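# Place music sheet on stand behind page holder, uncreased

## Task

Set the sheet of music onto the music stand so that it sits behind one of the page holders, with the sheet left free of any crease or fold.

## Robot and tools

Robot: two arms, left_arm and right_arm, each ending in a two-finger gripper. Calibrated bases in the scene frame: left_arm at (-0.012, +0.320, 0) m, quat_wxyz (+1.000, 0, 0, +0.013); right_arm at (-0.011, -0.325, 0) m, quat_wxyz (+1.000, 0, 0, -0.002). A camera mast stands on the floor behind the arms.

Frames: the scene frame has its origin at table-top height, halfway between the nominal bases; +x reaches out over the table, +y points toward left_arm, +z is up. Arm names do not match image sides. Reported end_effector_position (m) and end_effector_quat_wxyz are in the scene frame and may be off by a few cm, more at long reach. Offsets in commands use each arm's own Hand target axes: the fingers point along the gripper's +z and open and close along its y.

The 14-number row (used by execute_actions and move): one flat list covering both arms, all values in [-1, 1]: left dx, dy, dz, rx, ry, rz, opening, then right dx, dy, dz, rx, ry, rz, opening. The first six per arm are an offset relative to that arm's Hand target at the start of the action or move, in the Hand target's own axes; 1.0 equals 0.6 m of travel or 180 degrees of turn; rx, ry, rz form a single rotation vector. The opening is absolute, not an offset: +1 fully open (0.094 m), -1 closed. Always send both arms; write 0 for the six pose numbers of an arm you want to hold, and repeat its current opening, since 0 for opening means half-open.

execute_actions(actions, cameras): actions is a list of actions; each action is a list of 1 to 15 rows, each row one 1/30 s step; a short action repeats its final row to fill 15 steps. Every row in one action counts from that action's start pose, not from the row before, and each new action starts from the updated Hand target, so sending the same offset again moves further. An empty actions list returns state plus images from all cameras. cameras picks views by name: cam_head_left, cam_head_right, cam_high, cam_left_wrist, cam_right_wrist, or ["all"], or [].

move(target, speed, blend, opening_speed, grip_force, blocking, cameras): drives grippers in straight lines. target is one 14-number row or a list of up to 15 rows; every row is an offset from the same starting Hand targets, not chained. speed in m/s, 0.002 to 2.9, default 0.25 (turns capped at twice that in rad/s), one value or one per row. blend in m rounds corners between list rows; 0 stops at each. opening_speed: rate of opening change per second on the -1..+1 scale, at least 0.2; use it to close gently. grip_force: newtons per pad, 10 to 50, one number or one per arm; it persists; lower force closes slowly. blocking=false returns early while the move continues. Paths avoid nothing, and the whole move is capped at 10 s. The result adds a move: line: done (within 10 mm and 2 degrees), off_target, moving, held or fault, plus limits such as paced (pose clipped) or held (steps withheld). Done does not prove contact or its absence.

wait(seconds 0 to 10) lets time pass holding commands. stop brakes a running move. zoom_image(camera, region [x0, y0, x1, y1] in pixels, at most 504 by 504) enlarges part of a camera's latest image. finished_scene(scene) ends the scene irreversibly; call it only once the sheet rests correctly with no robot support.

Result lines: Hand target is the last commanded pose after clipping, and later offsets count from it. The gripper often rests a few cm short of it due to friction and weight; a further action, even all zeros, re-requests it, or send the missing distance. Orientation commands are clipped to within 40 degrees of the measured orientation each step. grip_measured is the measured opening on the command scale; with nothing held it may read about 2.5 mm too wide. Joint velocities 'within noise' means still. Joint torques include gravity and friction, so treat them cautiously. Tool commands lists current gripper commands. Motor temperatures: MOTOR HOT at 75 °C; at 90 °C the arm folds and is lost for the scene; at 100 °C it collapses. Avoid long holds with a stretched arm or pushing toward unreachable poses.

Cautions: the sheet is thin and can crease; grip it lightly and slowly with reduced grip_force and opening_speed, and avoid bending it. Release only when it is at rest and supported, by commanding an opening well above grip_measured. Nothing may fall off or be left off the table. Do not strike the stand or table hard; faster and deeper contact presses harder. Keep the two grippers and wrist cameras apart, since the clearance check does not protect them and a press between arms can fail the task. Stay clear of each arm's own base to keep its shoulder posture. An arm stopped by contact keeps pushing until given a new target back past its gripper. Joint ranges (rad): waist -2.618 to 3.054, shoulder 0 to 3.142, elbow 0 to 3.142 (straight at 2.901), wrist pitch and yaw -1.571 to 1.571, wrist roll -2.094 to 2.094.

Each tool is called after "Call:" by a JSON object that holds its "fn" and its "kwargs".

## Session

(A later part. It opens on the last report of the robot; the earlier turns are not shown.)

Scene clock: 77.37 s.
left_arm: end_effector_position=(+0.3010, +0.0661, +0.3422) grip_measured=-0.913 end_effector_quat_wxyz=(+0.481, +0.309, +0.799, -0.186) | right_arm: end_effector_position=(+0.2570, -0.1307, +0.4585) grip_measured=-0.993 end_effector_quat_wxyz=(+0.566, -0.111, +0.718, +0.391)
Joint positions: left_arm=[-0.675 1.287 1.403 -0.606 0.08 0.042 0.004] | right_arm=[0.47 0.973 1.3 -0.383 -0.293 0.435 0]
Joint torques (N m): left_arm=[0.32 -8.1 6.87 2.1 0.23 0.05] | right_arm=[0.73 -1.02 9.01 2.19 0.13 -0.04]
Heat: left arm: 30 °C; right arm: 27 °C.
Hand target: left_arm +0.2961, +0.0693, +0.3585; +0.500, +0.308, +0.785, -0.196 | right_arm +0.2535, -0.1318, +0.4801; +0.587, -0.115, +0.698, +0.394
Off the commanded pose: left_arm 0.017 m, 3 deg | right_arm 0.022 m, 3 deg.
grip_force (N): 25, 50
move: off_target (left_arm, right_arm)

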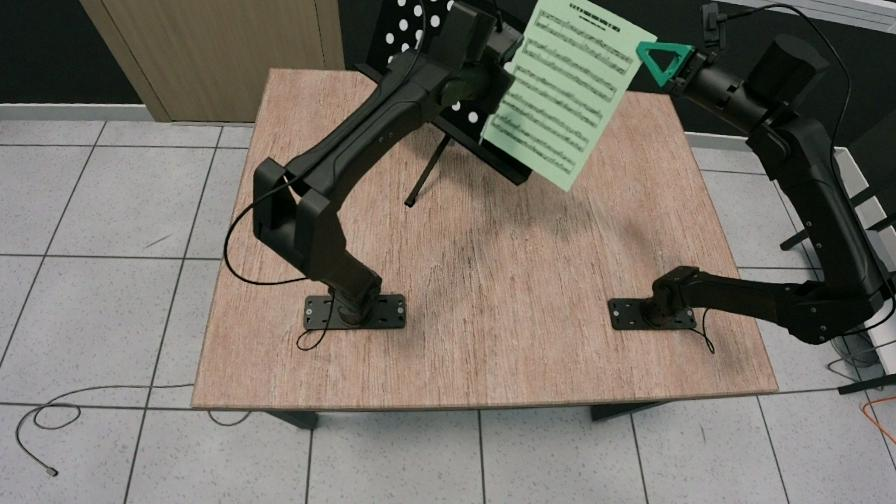

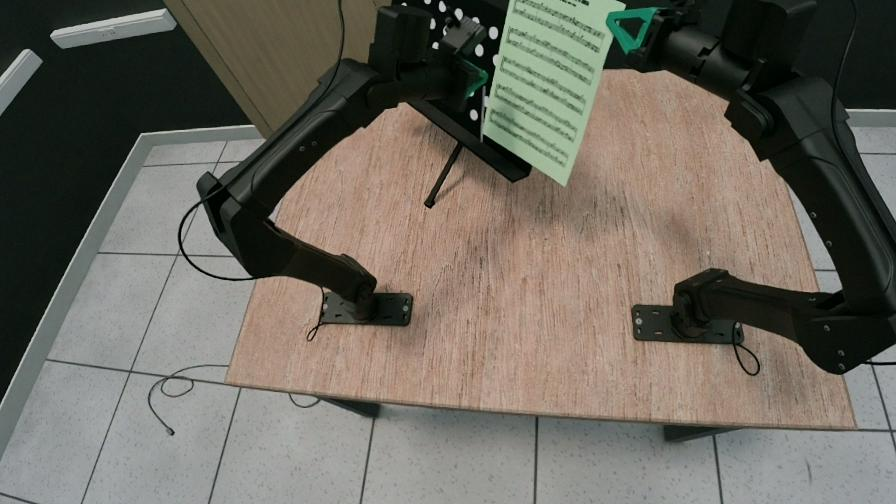

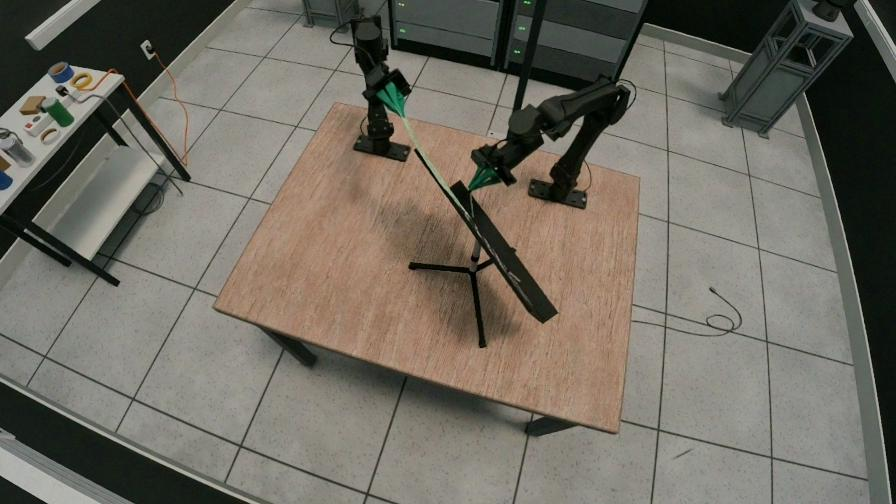

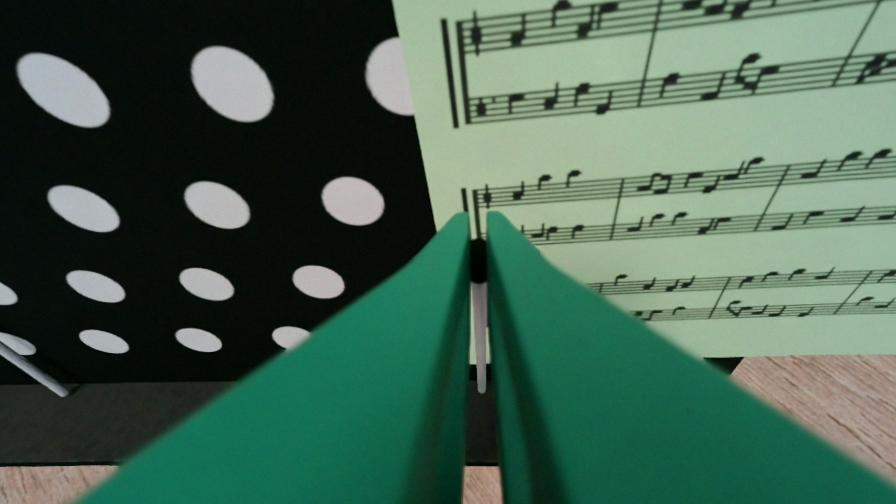

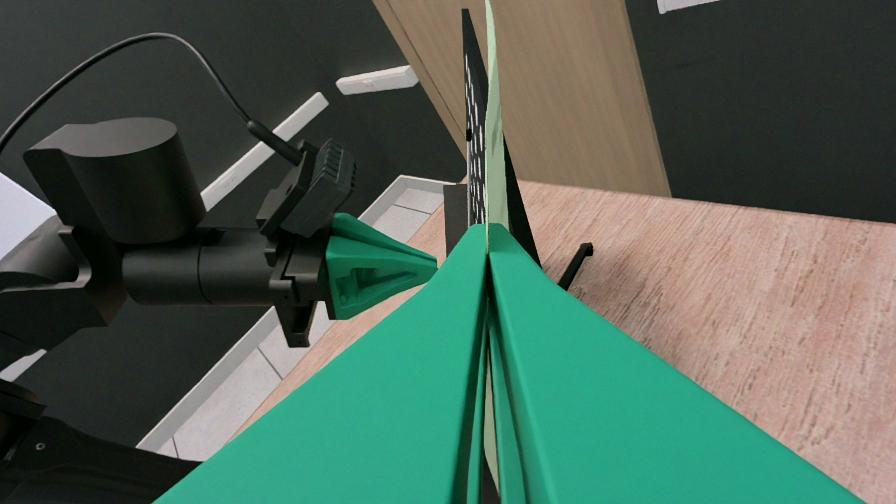

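Call:
{"fn": "move", "kwargs": {"target": [0, 0, 0, 0, 0, 0, -1, 0.0098, -0.0027, 0.117, 0, 0, 0, -1], "speed": 0.08, "cameras": ["all"]}}

Call:
{"fn": "zoom_image", "kwargs": {"camera": "cam_right_wrist", "region": [420, 0, 560, 240]}}

Call:
{"fn": "zoom_image", "kwargs": {"camera": "cam_head_left", "region": [440, 0, 640, 230]}}

Call:
{"fn": "zoom_image", "kwargs": {"camera": "cam_head_right", "region": [440, 0, 640, 220]}}

Call:
{"fn": "zoom_image", "kwargs": {"camera": "cam_high", "region": [360, 70, 560, 330]}}

Scene clock: 83.40 s.
left_arm: end_effector_position=(+0.3010, +0.0661, +0.3422) grip_measured=-0.913 end_effector_quat_wxyz=(+0.481, +0.309, +0.799, -0.186) | right_arm: end_effector_position=(+0.3055, -0.0831, +0.4519) grip_measured=-0.993 end_effector_quat_wxyz=(+0.567, -0.113, +0.717, +0.390)
Joint positions: left_arm=[-0.675 1.287 1.403 -0.606 0.08 0.042 0.004] | right_arm=[0.564 1.181 1.36 -0.234 -0.199 0.435 0]
Joint torques (N m): left_arm=[0.47 -7.88 6.82 2.08 0.26 0.02] | right_arm=[0.7 -2.96 9.62 2.21 0.13 -0.03]
Heat: left arm: 30 °C; right arm: 29 °C.
Hand target: left_arm +0.2961, +0.0693, +0.3585; +0.500, +0.308, +0.785, -0.196 | right_arm +0.3039, -0.0830, +0.4742; +0.587, -0.115, +0.698, +0.394
Off the commanded pose: left_arm 0.017 m, 3 deg | right_arm 0.022 m, 3 deg.
grip_force (N): 25, 50
move: off_target (left_arm, right_arm)

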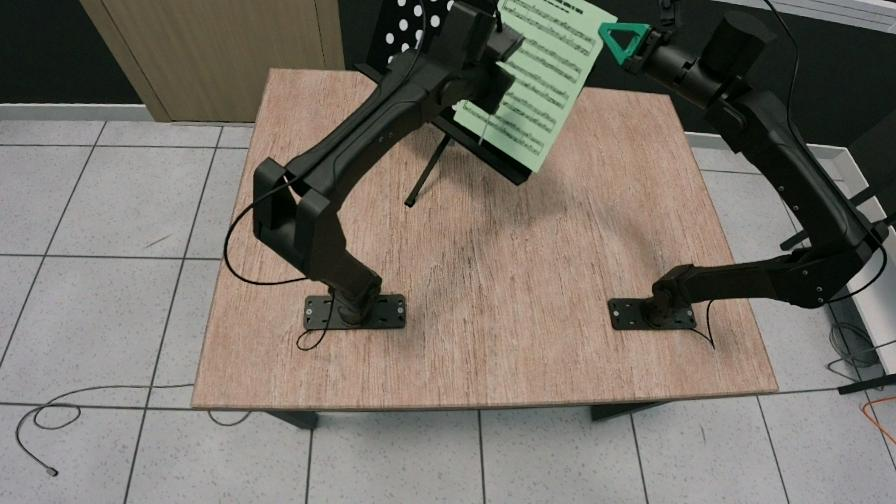

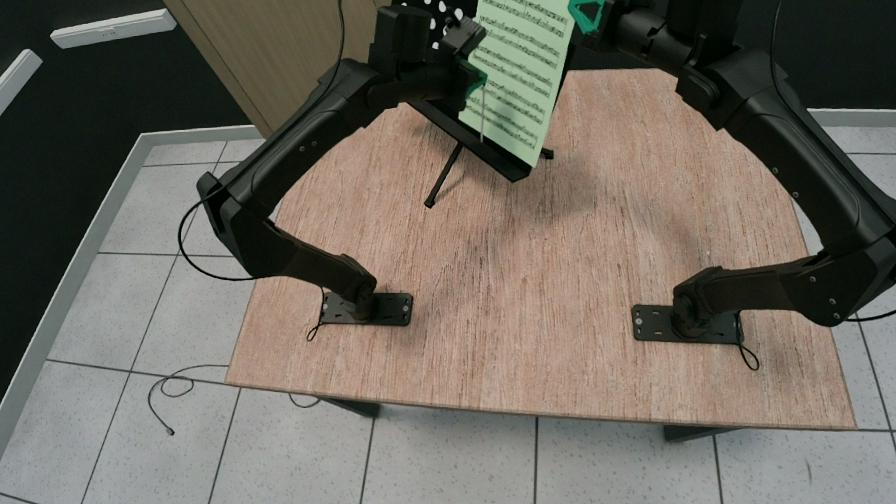

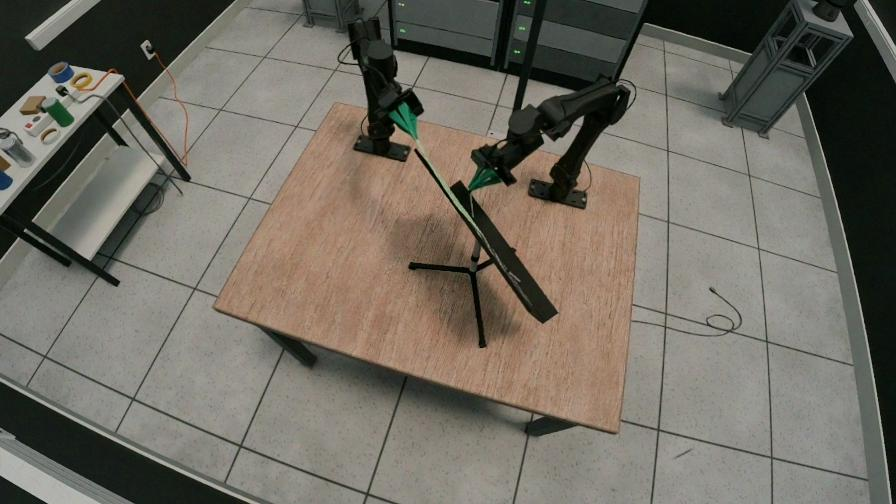

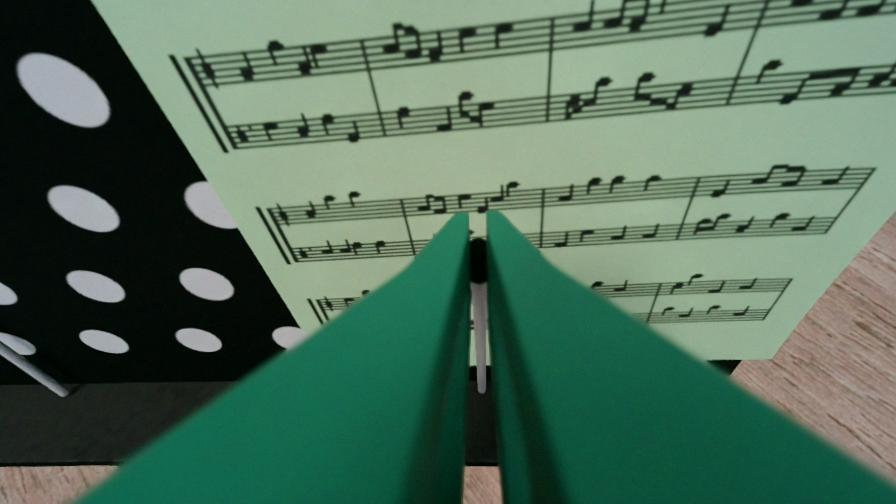

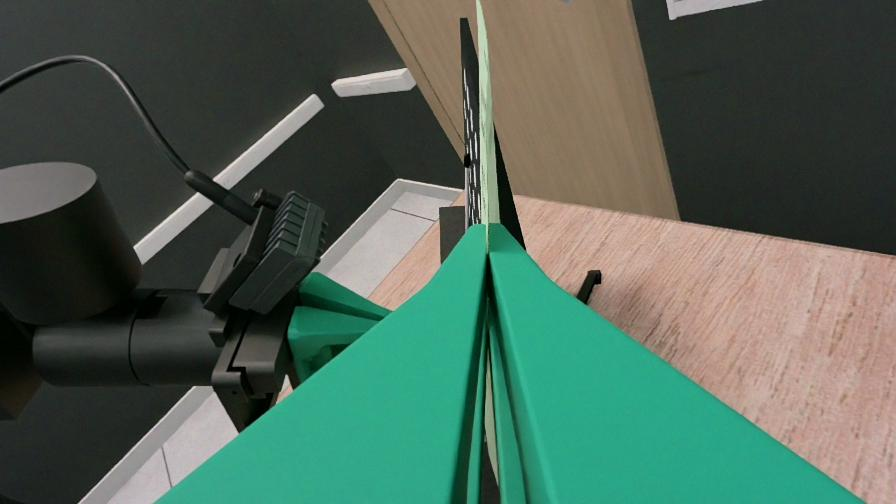

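Scaled by 2.100.

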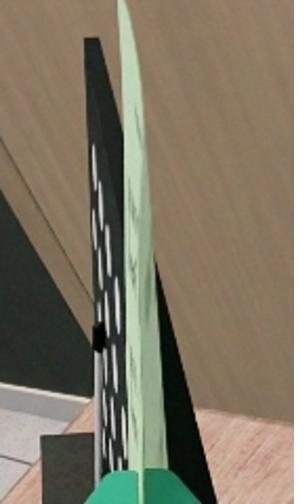

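Scaled by 2.191.

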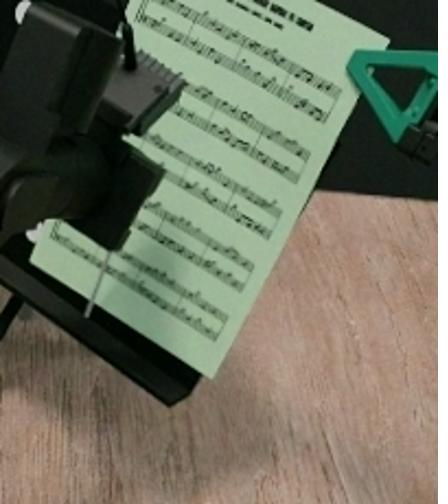

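Scaled by 2.291.

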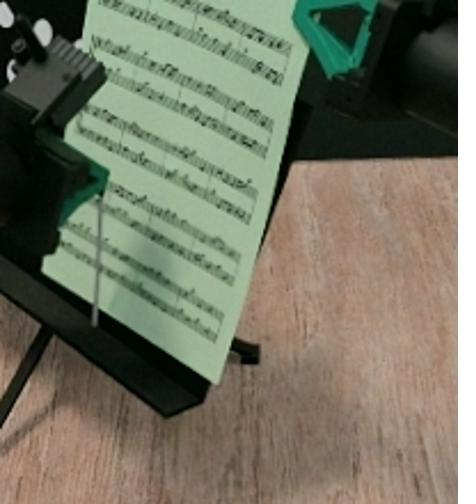

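Scaled by 1.938.

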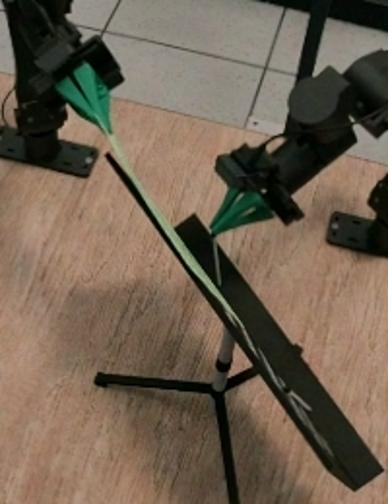

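Call:
{"fn": "move", "kwargs": {"target": [0, 0, 0, 0, 0, 0, -1, 0.045, 0.001, 0.02, 0, -0.0167, 0, -1], "speed": 0.06, "cameras": ["cam_head_left", "cam_head_right", "cam_left_wrist", "cam_right_wrist"]}}

Call:
{"fn": "zoom_image", "kwargs": {"camera": "cam_head_left", "region": [440, 60, 560, 200]}}

Call:
{"fn": "zoom_image", "kwargs": {"camera": "cam_head_right", "region": [440, 60, 580, 200]}}

Scene clock: 94.23 s.
left_arm: end_effector_position=(+0.3010, +0.0661, +0.3422) grip_measured=-0.913 end_effector_quat_wxyz=(+0.481, +0.309, +0.799, -0.186) | right_arm: end_effector_position=(+0.3063, -0.0660, +0.4492) grip_measured=-0.993 end_effector_quat_wxyz=(+0.600, -0.106, +0.687, +0.397)
Joint positions: left_arm=[-0.675 1.287 1.403 -0.606 0.08 0.042 0.004] | right_arm=[0.642 1.181 1.254 -0.039 -0.1 0.435 0]
Joint torques (N m): left_arm=[0.53 -7.64 6.99 2.1 0.25 0.03] | right_arm=[0.65 -4.16 5.9 2.19 0.16 0]
Heat: left arm: 30 °C; right arm: 30 °C.
Hand target: left_arm +0.2961, +0.0693, +0.3585; +0.500, +0.308, +0.785, -0.196 | right_arm +0.3047, -0.0664, +0.4498; +0.605, -0.104, +0.683, +0.397
Off the commanded pose: left_arm 0.017 m, 3 deg | right_arm 0.002 m, 1 deg.
grip_force (N): 25, 50
move: off_target (left_arm)
Images, in order (width x height): cam_head_left 896x504, cam_head_right 896x504, cam_left_wrist 896x504, cam_right_wrist 896x504.

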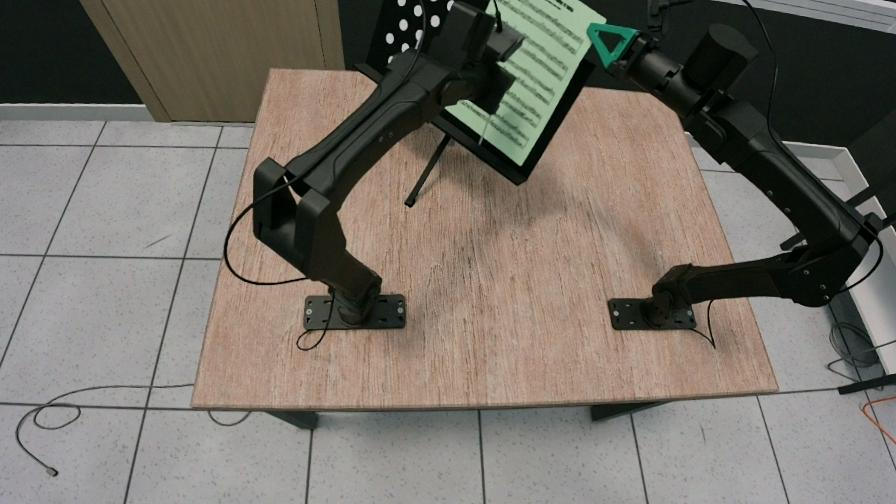

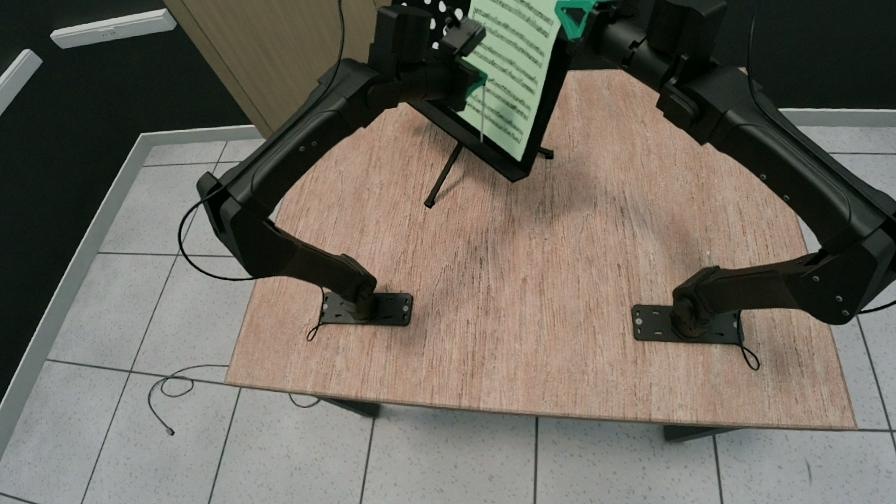

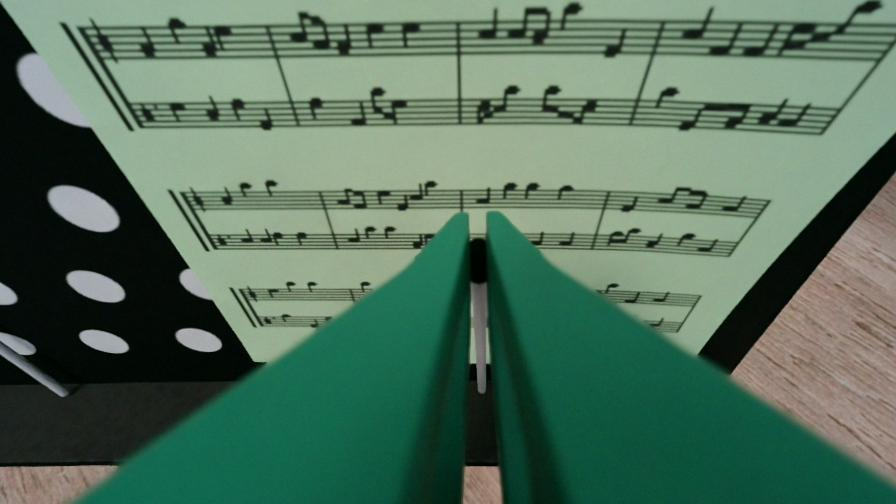

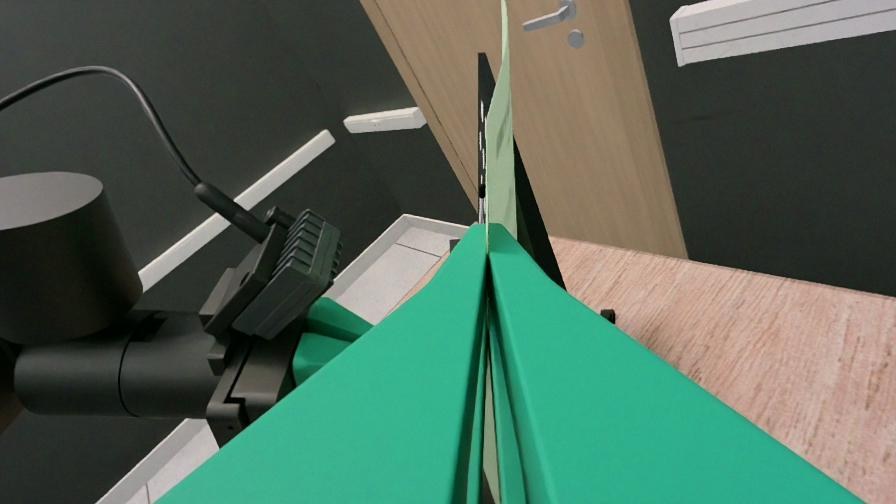

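Scaled by 3.600.

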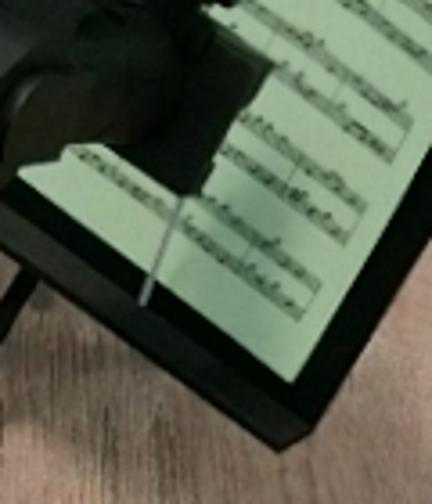

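Scaled by 3.600.

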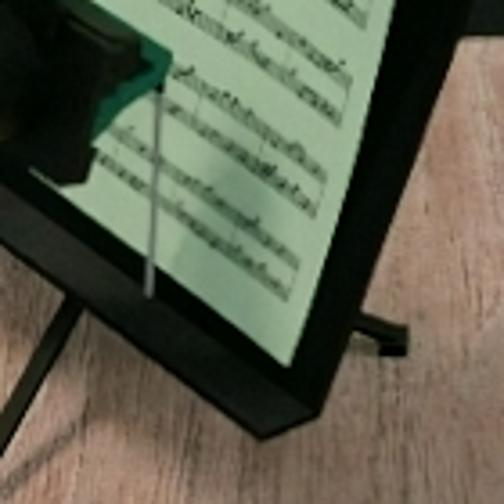

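Call:
{"fn": "move", "kwargs": {"target": [0, 0, 0, 0, 0, 0, -1, 0.0175, -0.0133, 0, 0, 0, 0, -1], "speed": 0.05, "cameras": ["cam_head_left", "cam_head_right", "cam_left_wrist", "cam_right_wrist"]}}

Call:
{"fn": "zoom_image", "kwargs": {"camera": "cam_head_left", "region": [440, 60, 560, 200]}}

Call:
{"fn": "zoom_image", "kwargs": {"camera": "cam_head_right", "region": [440, 60, 580, 200]}}

Scene clock: 102.23 s.
left_arm: end_effector_position=(+0.3010, +0.0661, +0.3422) grip_measured=-0.913 end_effector_quat_wxyz=(+0.481, +0.309, +0.799, -0.186) | right_arm: end_effector_position=(+0.3095, -0.0635, +0.4335) grip_measured=-0.993 end_effector_quat_wxyz=(+0.597, -0.106, +0.690, +0.395)
Joint positions: left_arm=[-0.675 1.287 1.403 -0.606 0.08 0.042 0.004] | right_arm=[0.642 1.181 1.198 0.01 -0.1 0.435 0]
Joint torques (N m): left_arm=[0.34 -7.69 6.82 2.06 0.25 0.01] | right_arm=[-0.44 -5.18 5.82 2.19 0.02 0]
Motor temperatures (°C): left_arm=[19 22 25 30 20 19 19] | right_arm=[20 19 27 32 18 19 18]
Heat: left arm: 30 °C; right arm: 32 °C.
Hand target: left_arm +0.2961, +0.0693, +0.3585; +0.500, +0.308, +0.785, -0.196 | right_arm +0.3070, -0.0681, +0.4370; +0.605, -0.104, +0.683, +0.397
Off the commanded pose: left_arm 0.017 m, 3 deg | right_arm 0.006 m, 1 deg.
grip_force (N): 25, 50
move: off_target (left_arm)
Images, in order (width x height): cam_head_left 896x504, cam_head_right 896x504, cam_left_wrist 896x504, cam_right_wrist 896x504.

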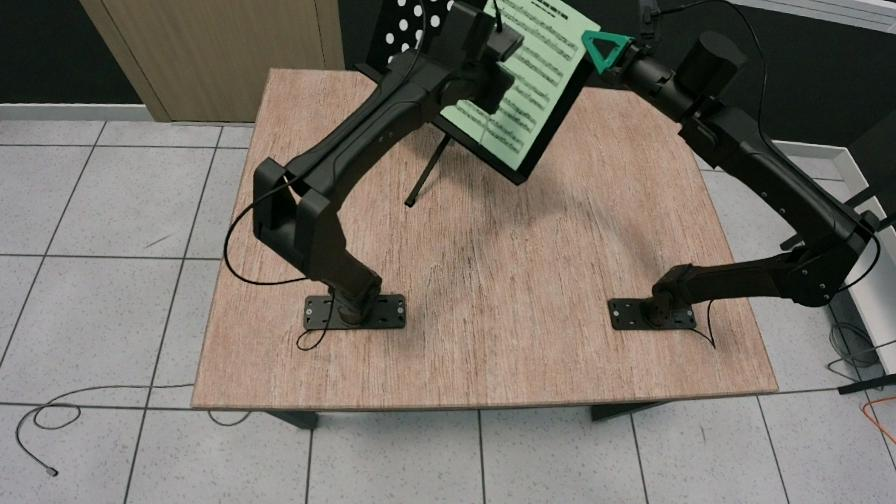

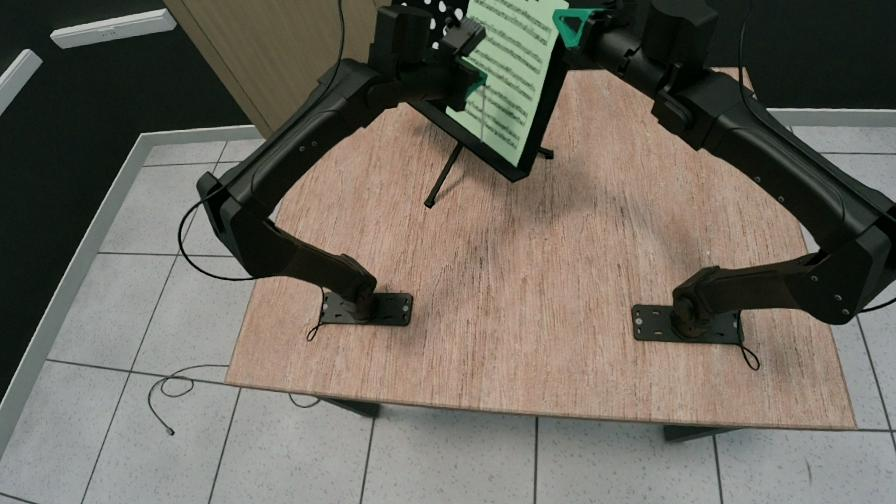

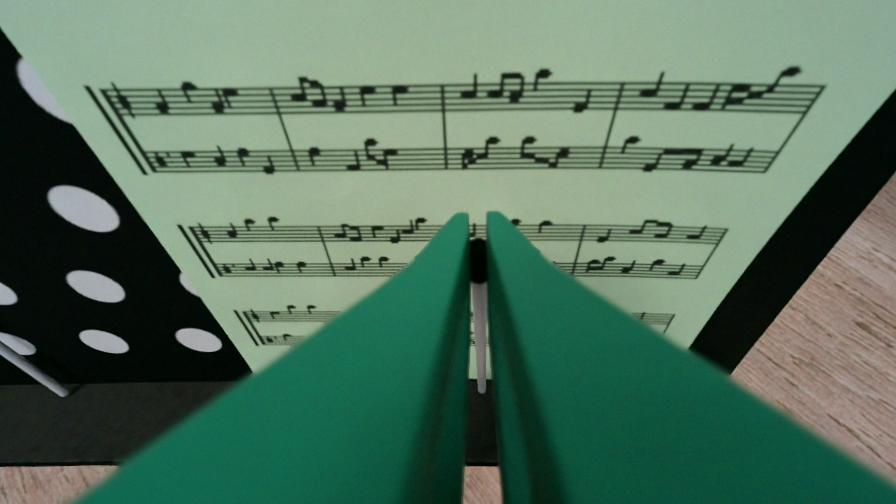

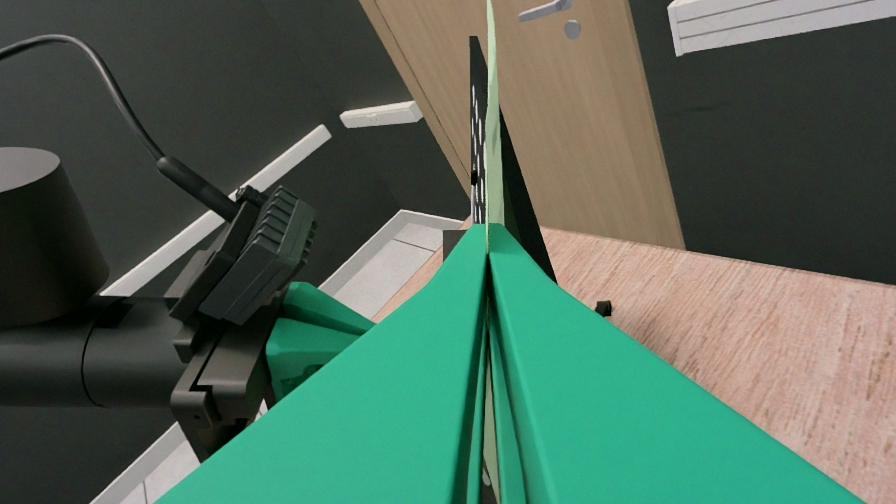

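Scaled by 3.600.

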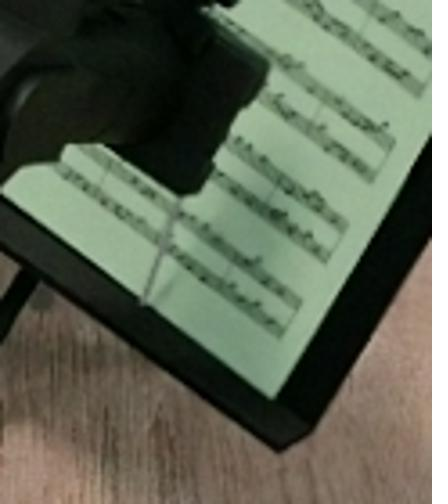

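Scaled by 3.600.

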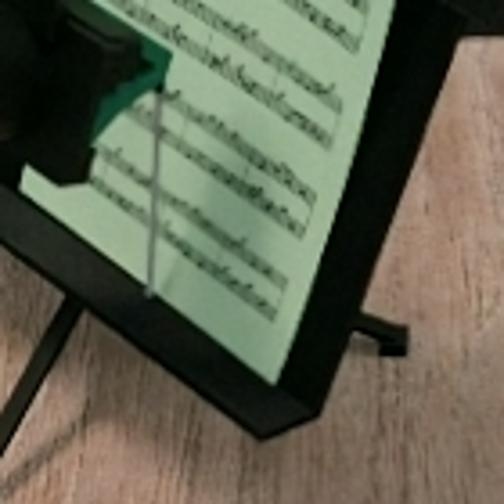

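Call:
{"fn": "move", "kwargs": {"target": [[0,0,0.0767,0,0,0,-1, 0,0,0,0,0,0,-1],[0,0,0.0767,0,0,0,-0.3, 0,0,0,0,0,0,-1],[0,0,-0.13,0,0,0,-0.3, 0,0,0,0,0,0,-1]], "speed": [0.05, 0.05, 0.12], "opening_speed": 0.7, "cameras": ["cam_head_left", "cam_head_right", "cam_left_wrist", "cam_right_wrist"]}}

Call:
{"fn": "zoom_image", "kwargs": {"camera": "cam_head_left", "region": [430, 0, 630, 200]}}

Scene clock: 112.43 s.
left_arm: end_effector_position=(+0.2469, +0.1140, +0.3794) grip_measured=-0.301 end_effector_quat_wxyz=(+0.489, +0.309, +0.792, -0.193) | right_arm: end_effector_position=(+0.3095, -0.0635, +0.4336) grip_measured=-0.993 end_effector_quat_wxyz=(+0.597, -0.106, +0.690, +0.395)
Joint positions: left_arm=[-0.632 1.088 1.433 -0.811 0.128 0.059 0.033] | right_arm=[0.642 1.181 1.198 0.01 -0.1 0.435 0]
Joint torques (N m): left_arm=[0.66 -3.17 8.75 1.8 0.13 0.09] | right_arm=[-0.46 -5.19 5.82 2.19 0.02 0]
Heat: left arm: 31 °C; right arm: 33 °C.
Hand target: left_arm +0.2445, +0.1174, +0.3914; +0.499, +0.308, +0.786, -0.196 | right_arm +0.3070, -0.0681, +0.4370; +0.605, -0.104, +0.683, +0.397
Off the commanded pose: left_arm 0.013 m, 1 deg | right_arm 0.006 m, 1 deg.
grip_force (N): 25, 50
move: off_target (left_arm)
Images, in order (width x height): cam_head_left 896x504, cam_head_right 896x504, cam_left_wrist 896x504, cam_right_wrist 896x504.

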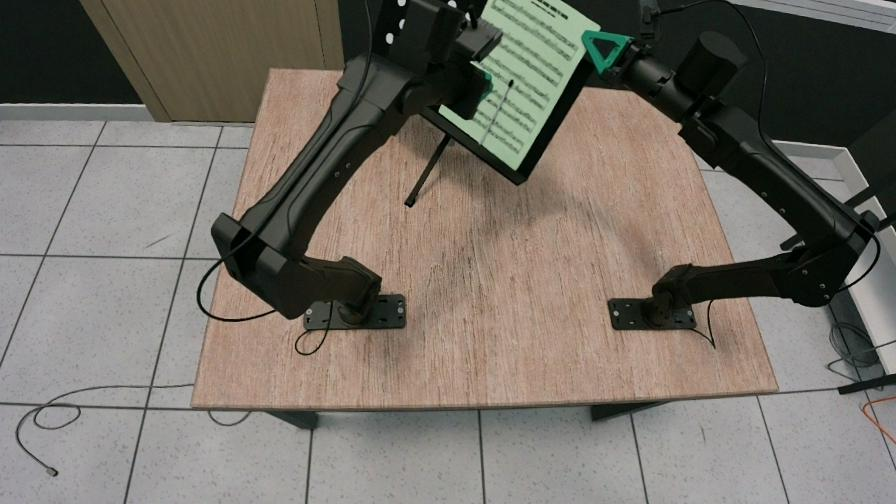

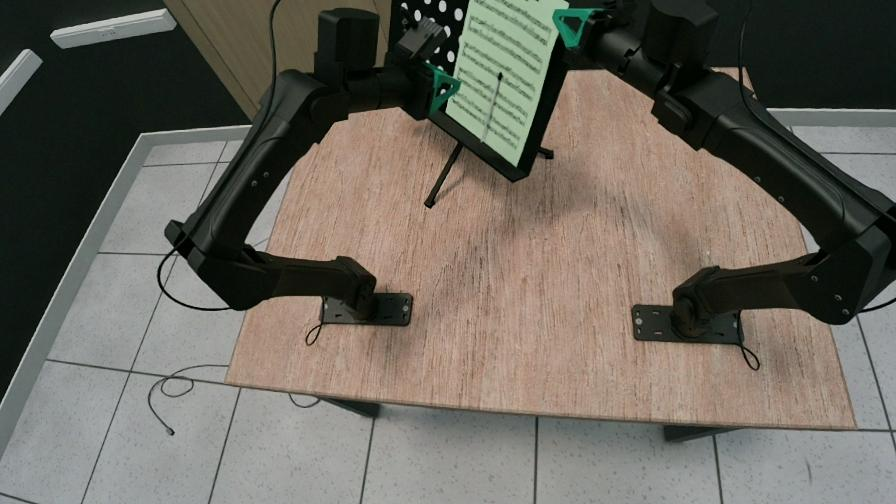

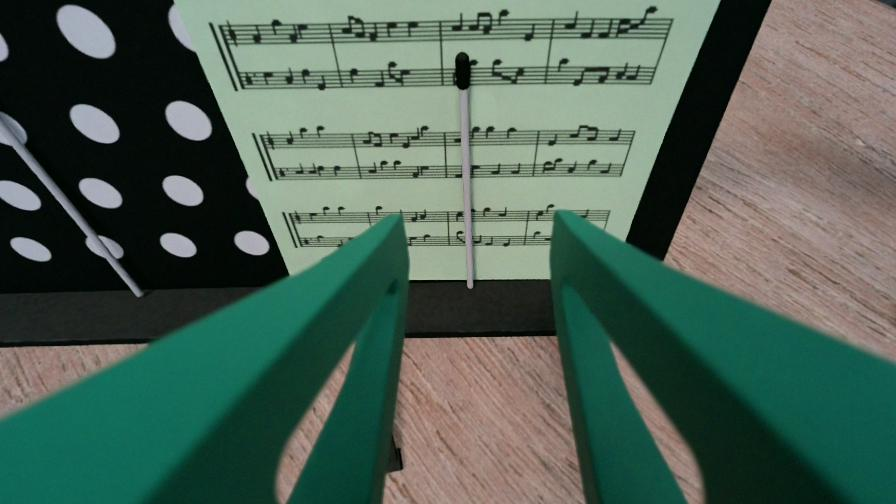

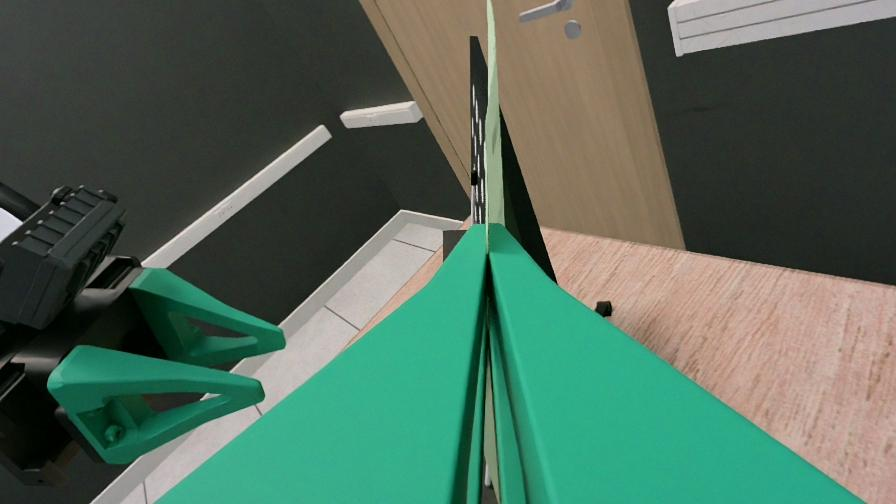

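Scaled by 2.520.

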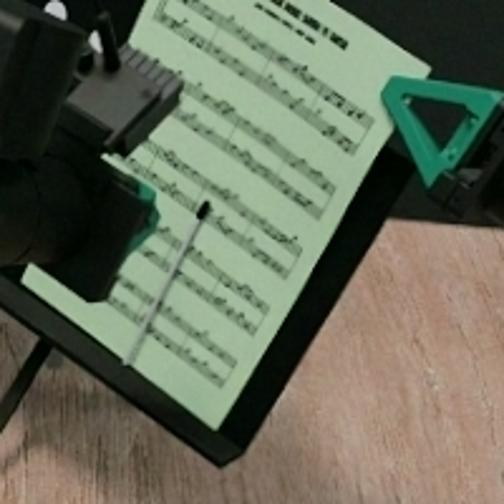

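Call:
{"fn": "move", "kwargs": {"target": [[0,0,0,0,0,0,-0.3, 0,0,0,0,0,0,-0.5],[0,0,0,0,0,0,-0.3, 0,0,-0.25,0,0,0,-0.5]], "speed": 0.1, "opening_speed": 0.5, "cameras": ["cam_head_left", "cam_head_right", "cam_left_wrist"]}}

Call:
{"fn": "zoom_image", "kwargs": {"camera": "cam_left_wrist", "region": [200, 0, 700, 340]}}

Call:
{"fn": "zoom_image", "kwargs": {"camera": "cam_head_left", "region": [430, 0, 630, 200]}}

Scene clock: 118.37 s.
left_arm: end_effector_position=(+0.2468, +0.1140, +0.3794) grip_measured=-0.301 end_effector_quat_wxyz=(+0.489, +0.309, +0.792, -0.193) | right_arm: end_effector_position=(+0.1957, -0.1680, +0.4384) grip_measured=-0.502 end_effector_quat_wxyz=(+0.612, -0.105, +0.676, +0.397)
Joint positions: left_arm=[-0.632 1.088 1.433 -0.812 0.128 0.06 0.033] | right_arm=[0.46 0.631 1.016 -0.318 -0.274 0.439 0.023]
Joint torques (N m): left_arm=[0.79 -3.33 8.51 1.81 0.18 0.11] | right_arm=[-0.65 0.91 4.79 1.85 -0.11 0.05]
Heat: left arm: 31 °C; right arm: 33 °C.
Hand target: left_arm +0.2445, +0.1174, +0.3914; +0.500, +0.308, +0.785, -0.196 | right_arm +0.1956, -0.1682, +0.4300; +0.605, -0.105, +0.683, +0.397
Off the commanded pose: left_arm 0.013 m, 1 deg | right_arm 0.008 m, 1 deg.
grip_force (N): 25, 50
move: off_target (left_arm)
Images, in order (width x height): cam_head_left 896x504, cam_head_right 896x504, cam_left_wrist 896x504.

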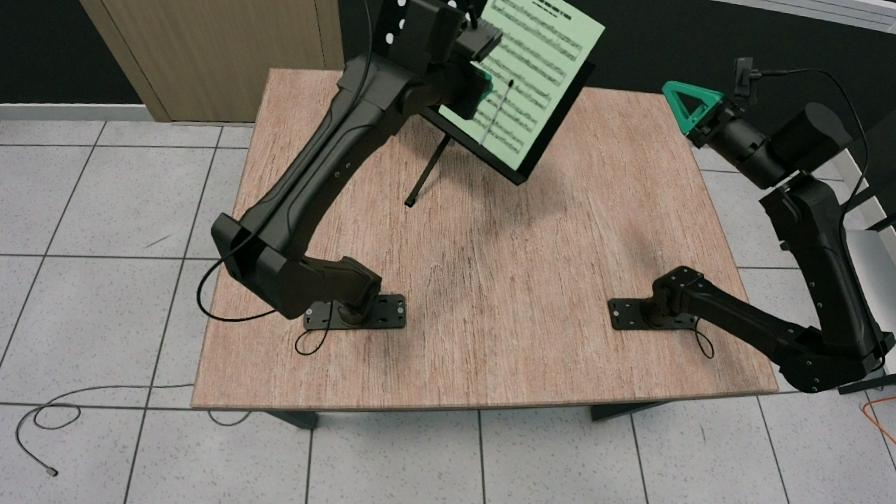

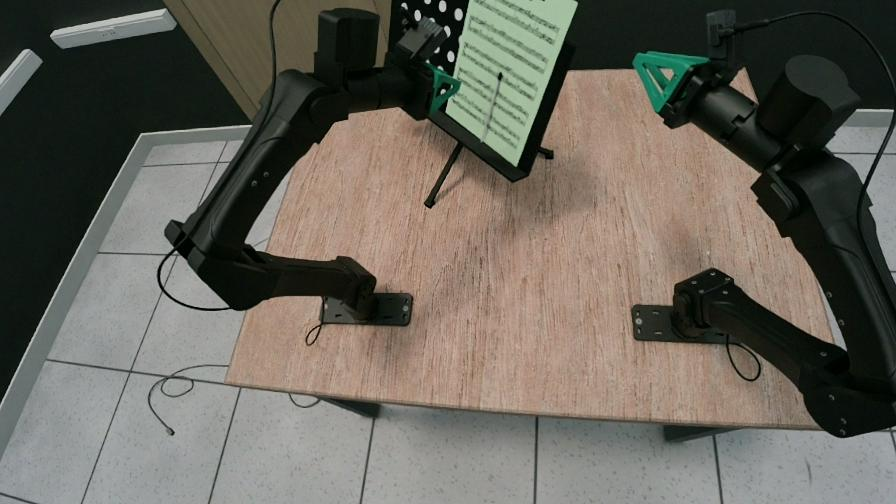

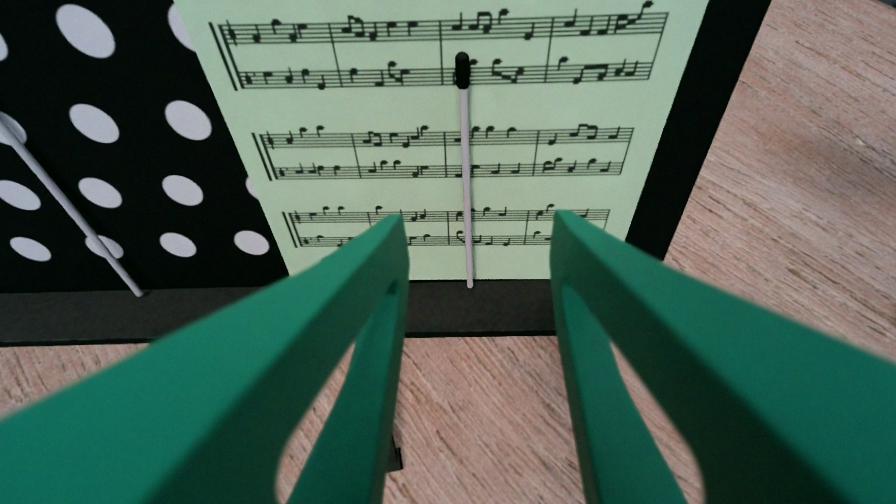

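Scaled by 1.008.

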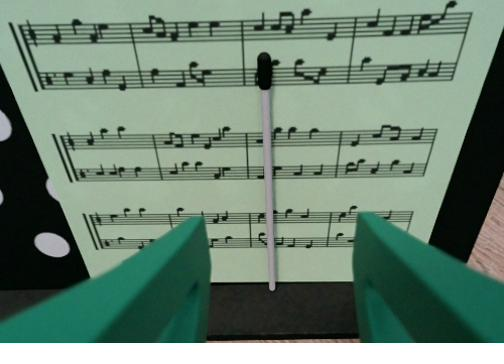

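Scaled by 2.520.

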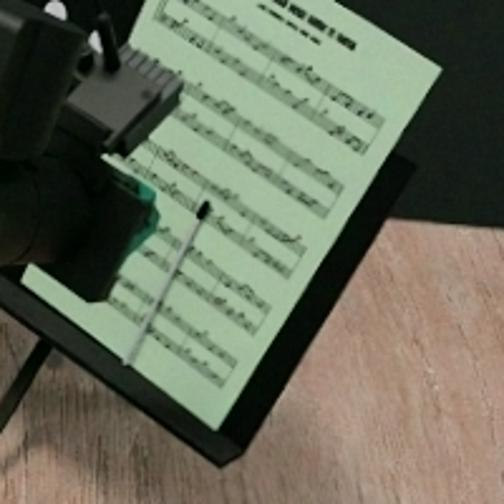

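The sheet is flat, behind the holder and resting on the ledge, and both arms are clear of it.

Call:
{"fn": "finished_scene", "kwargs": {"scene": 2}}

The scene is finished: the task was done.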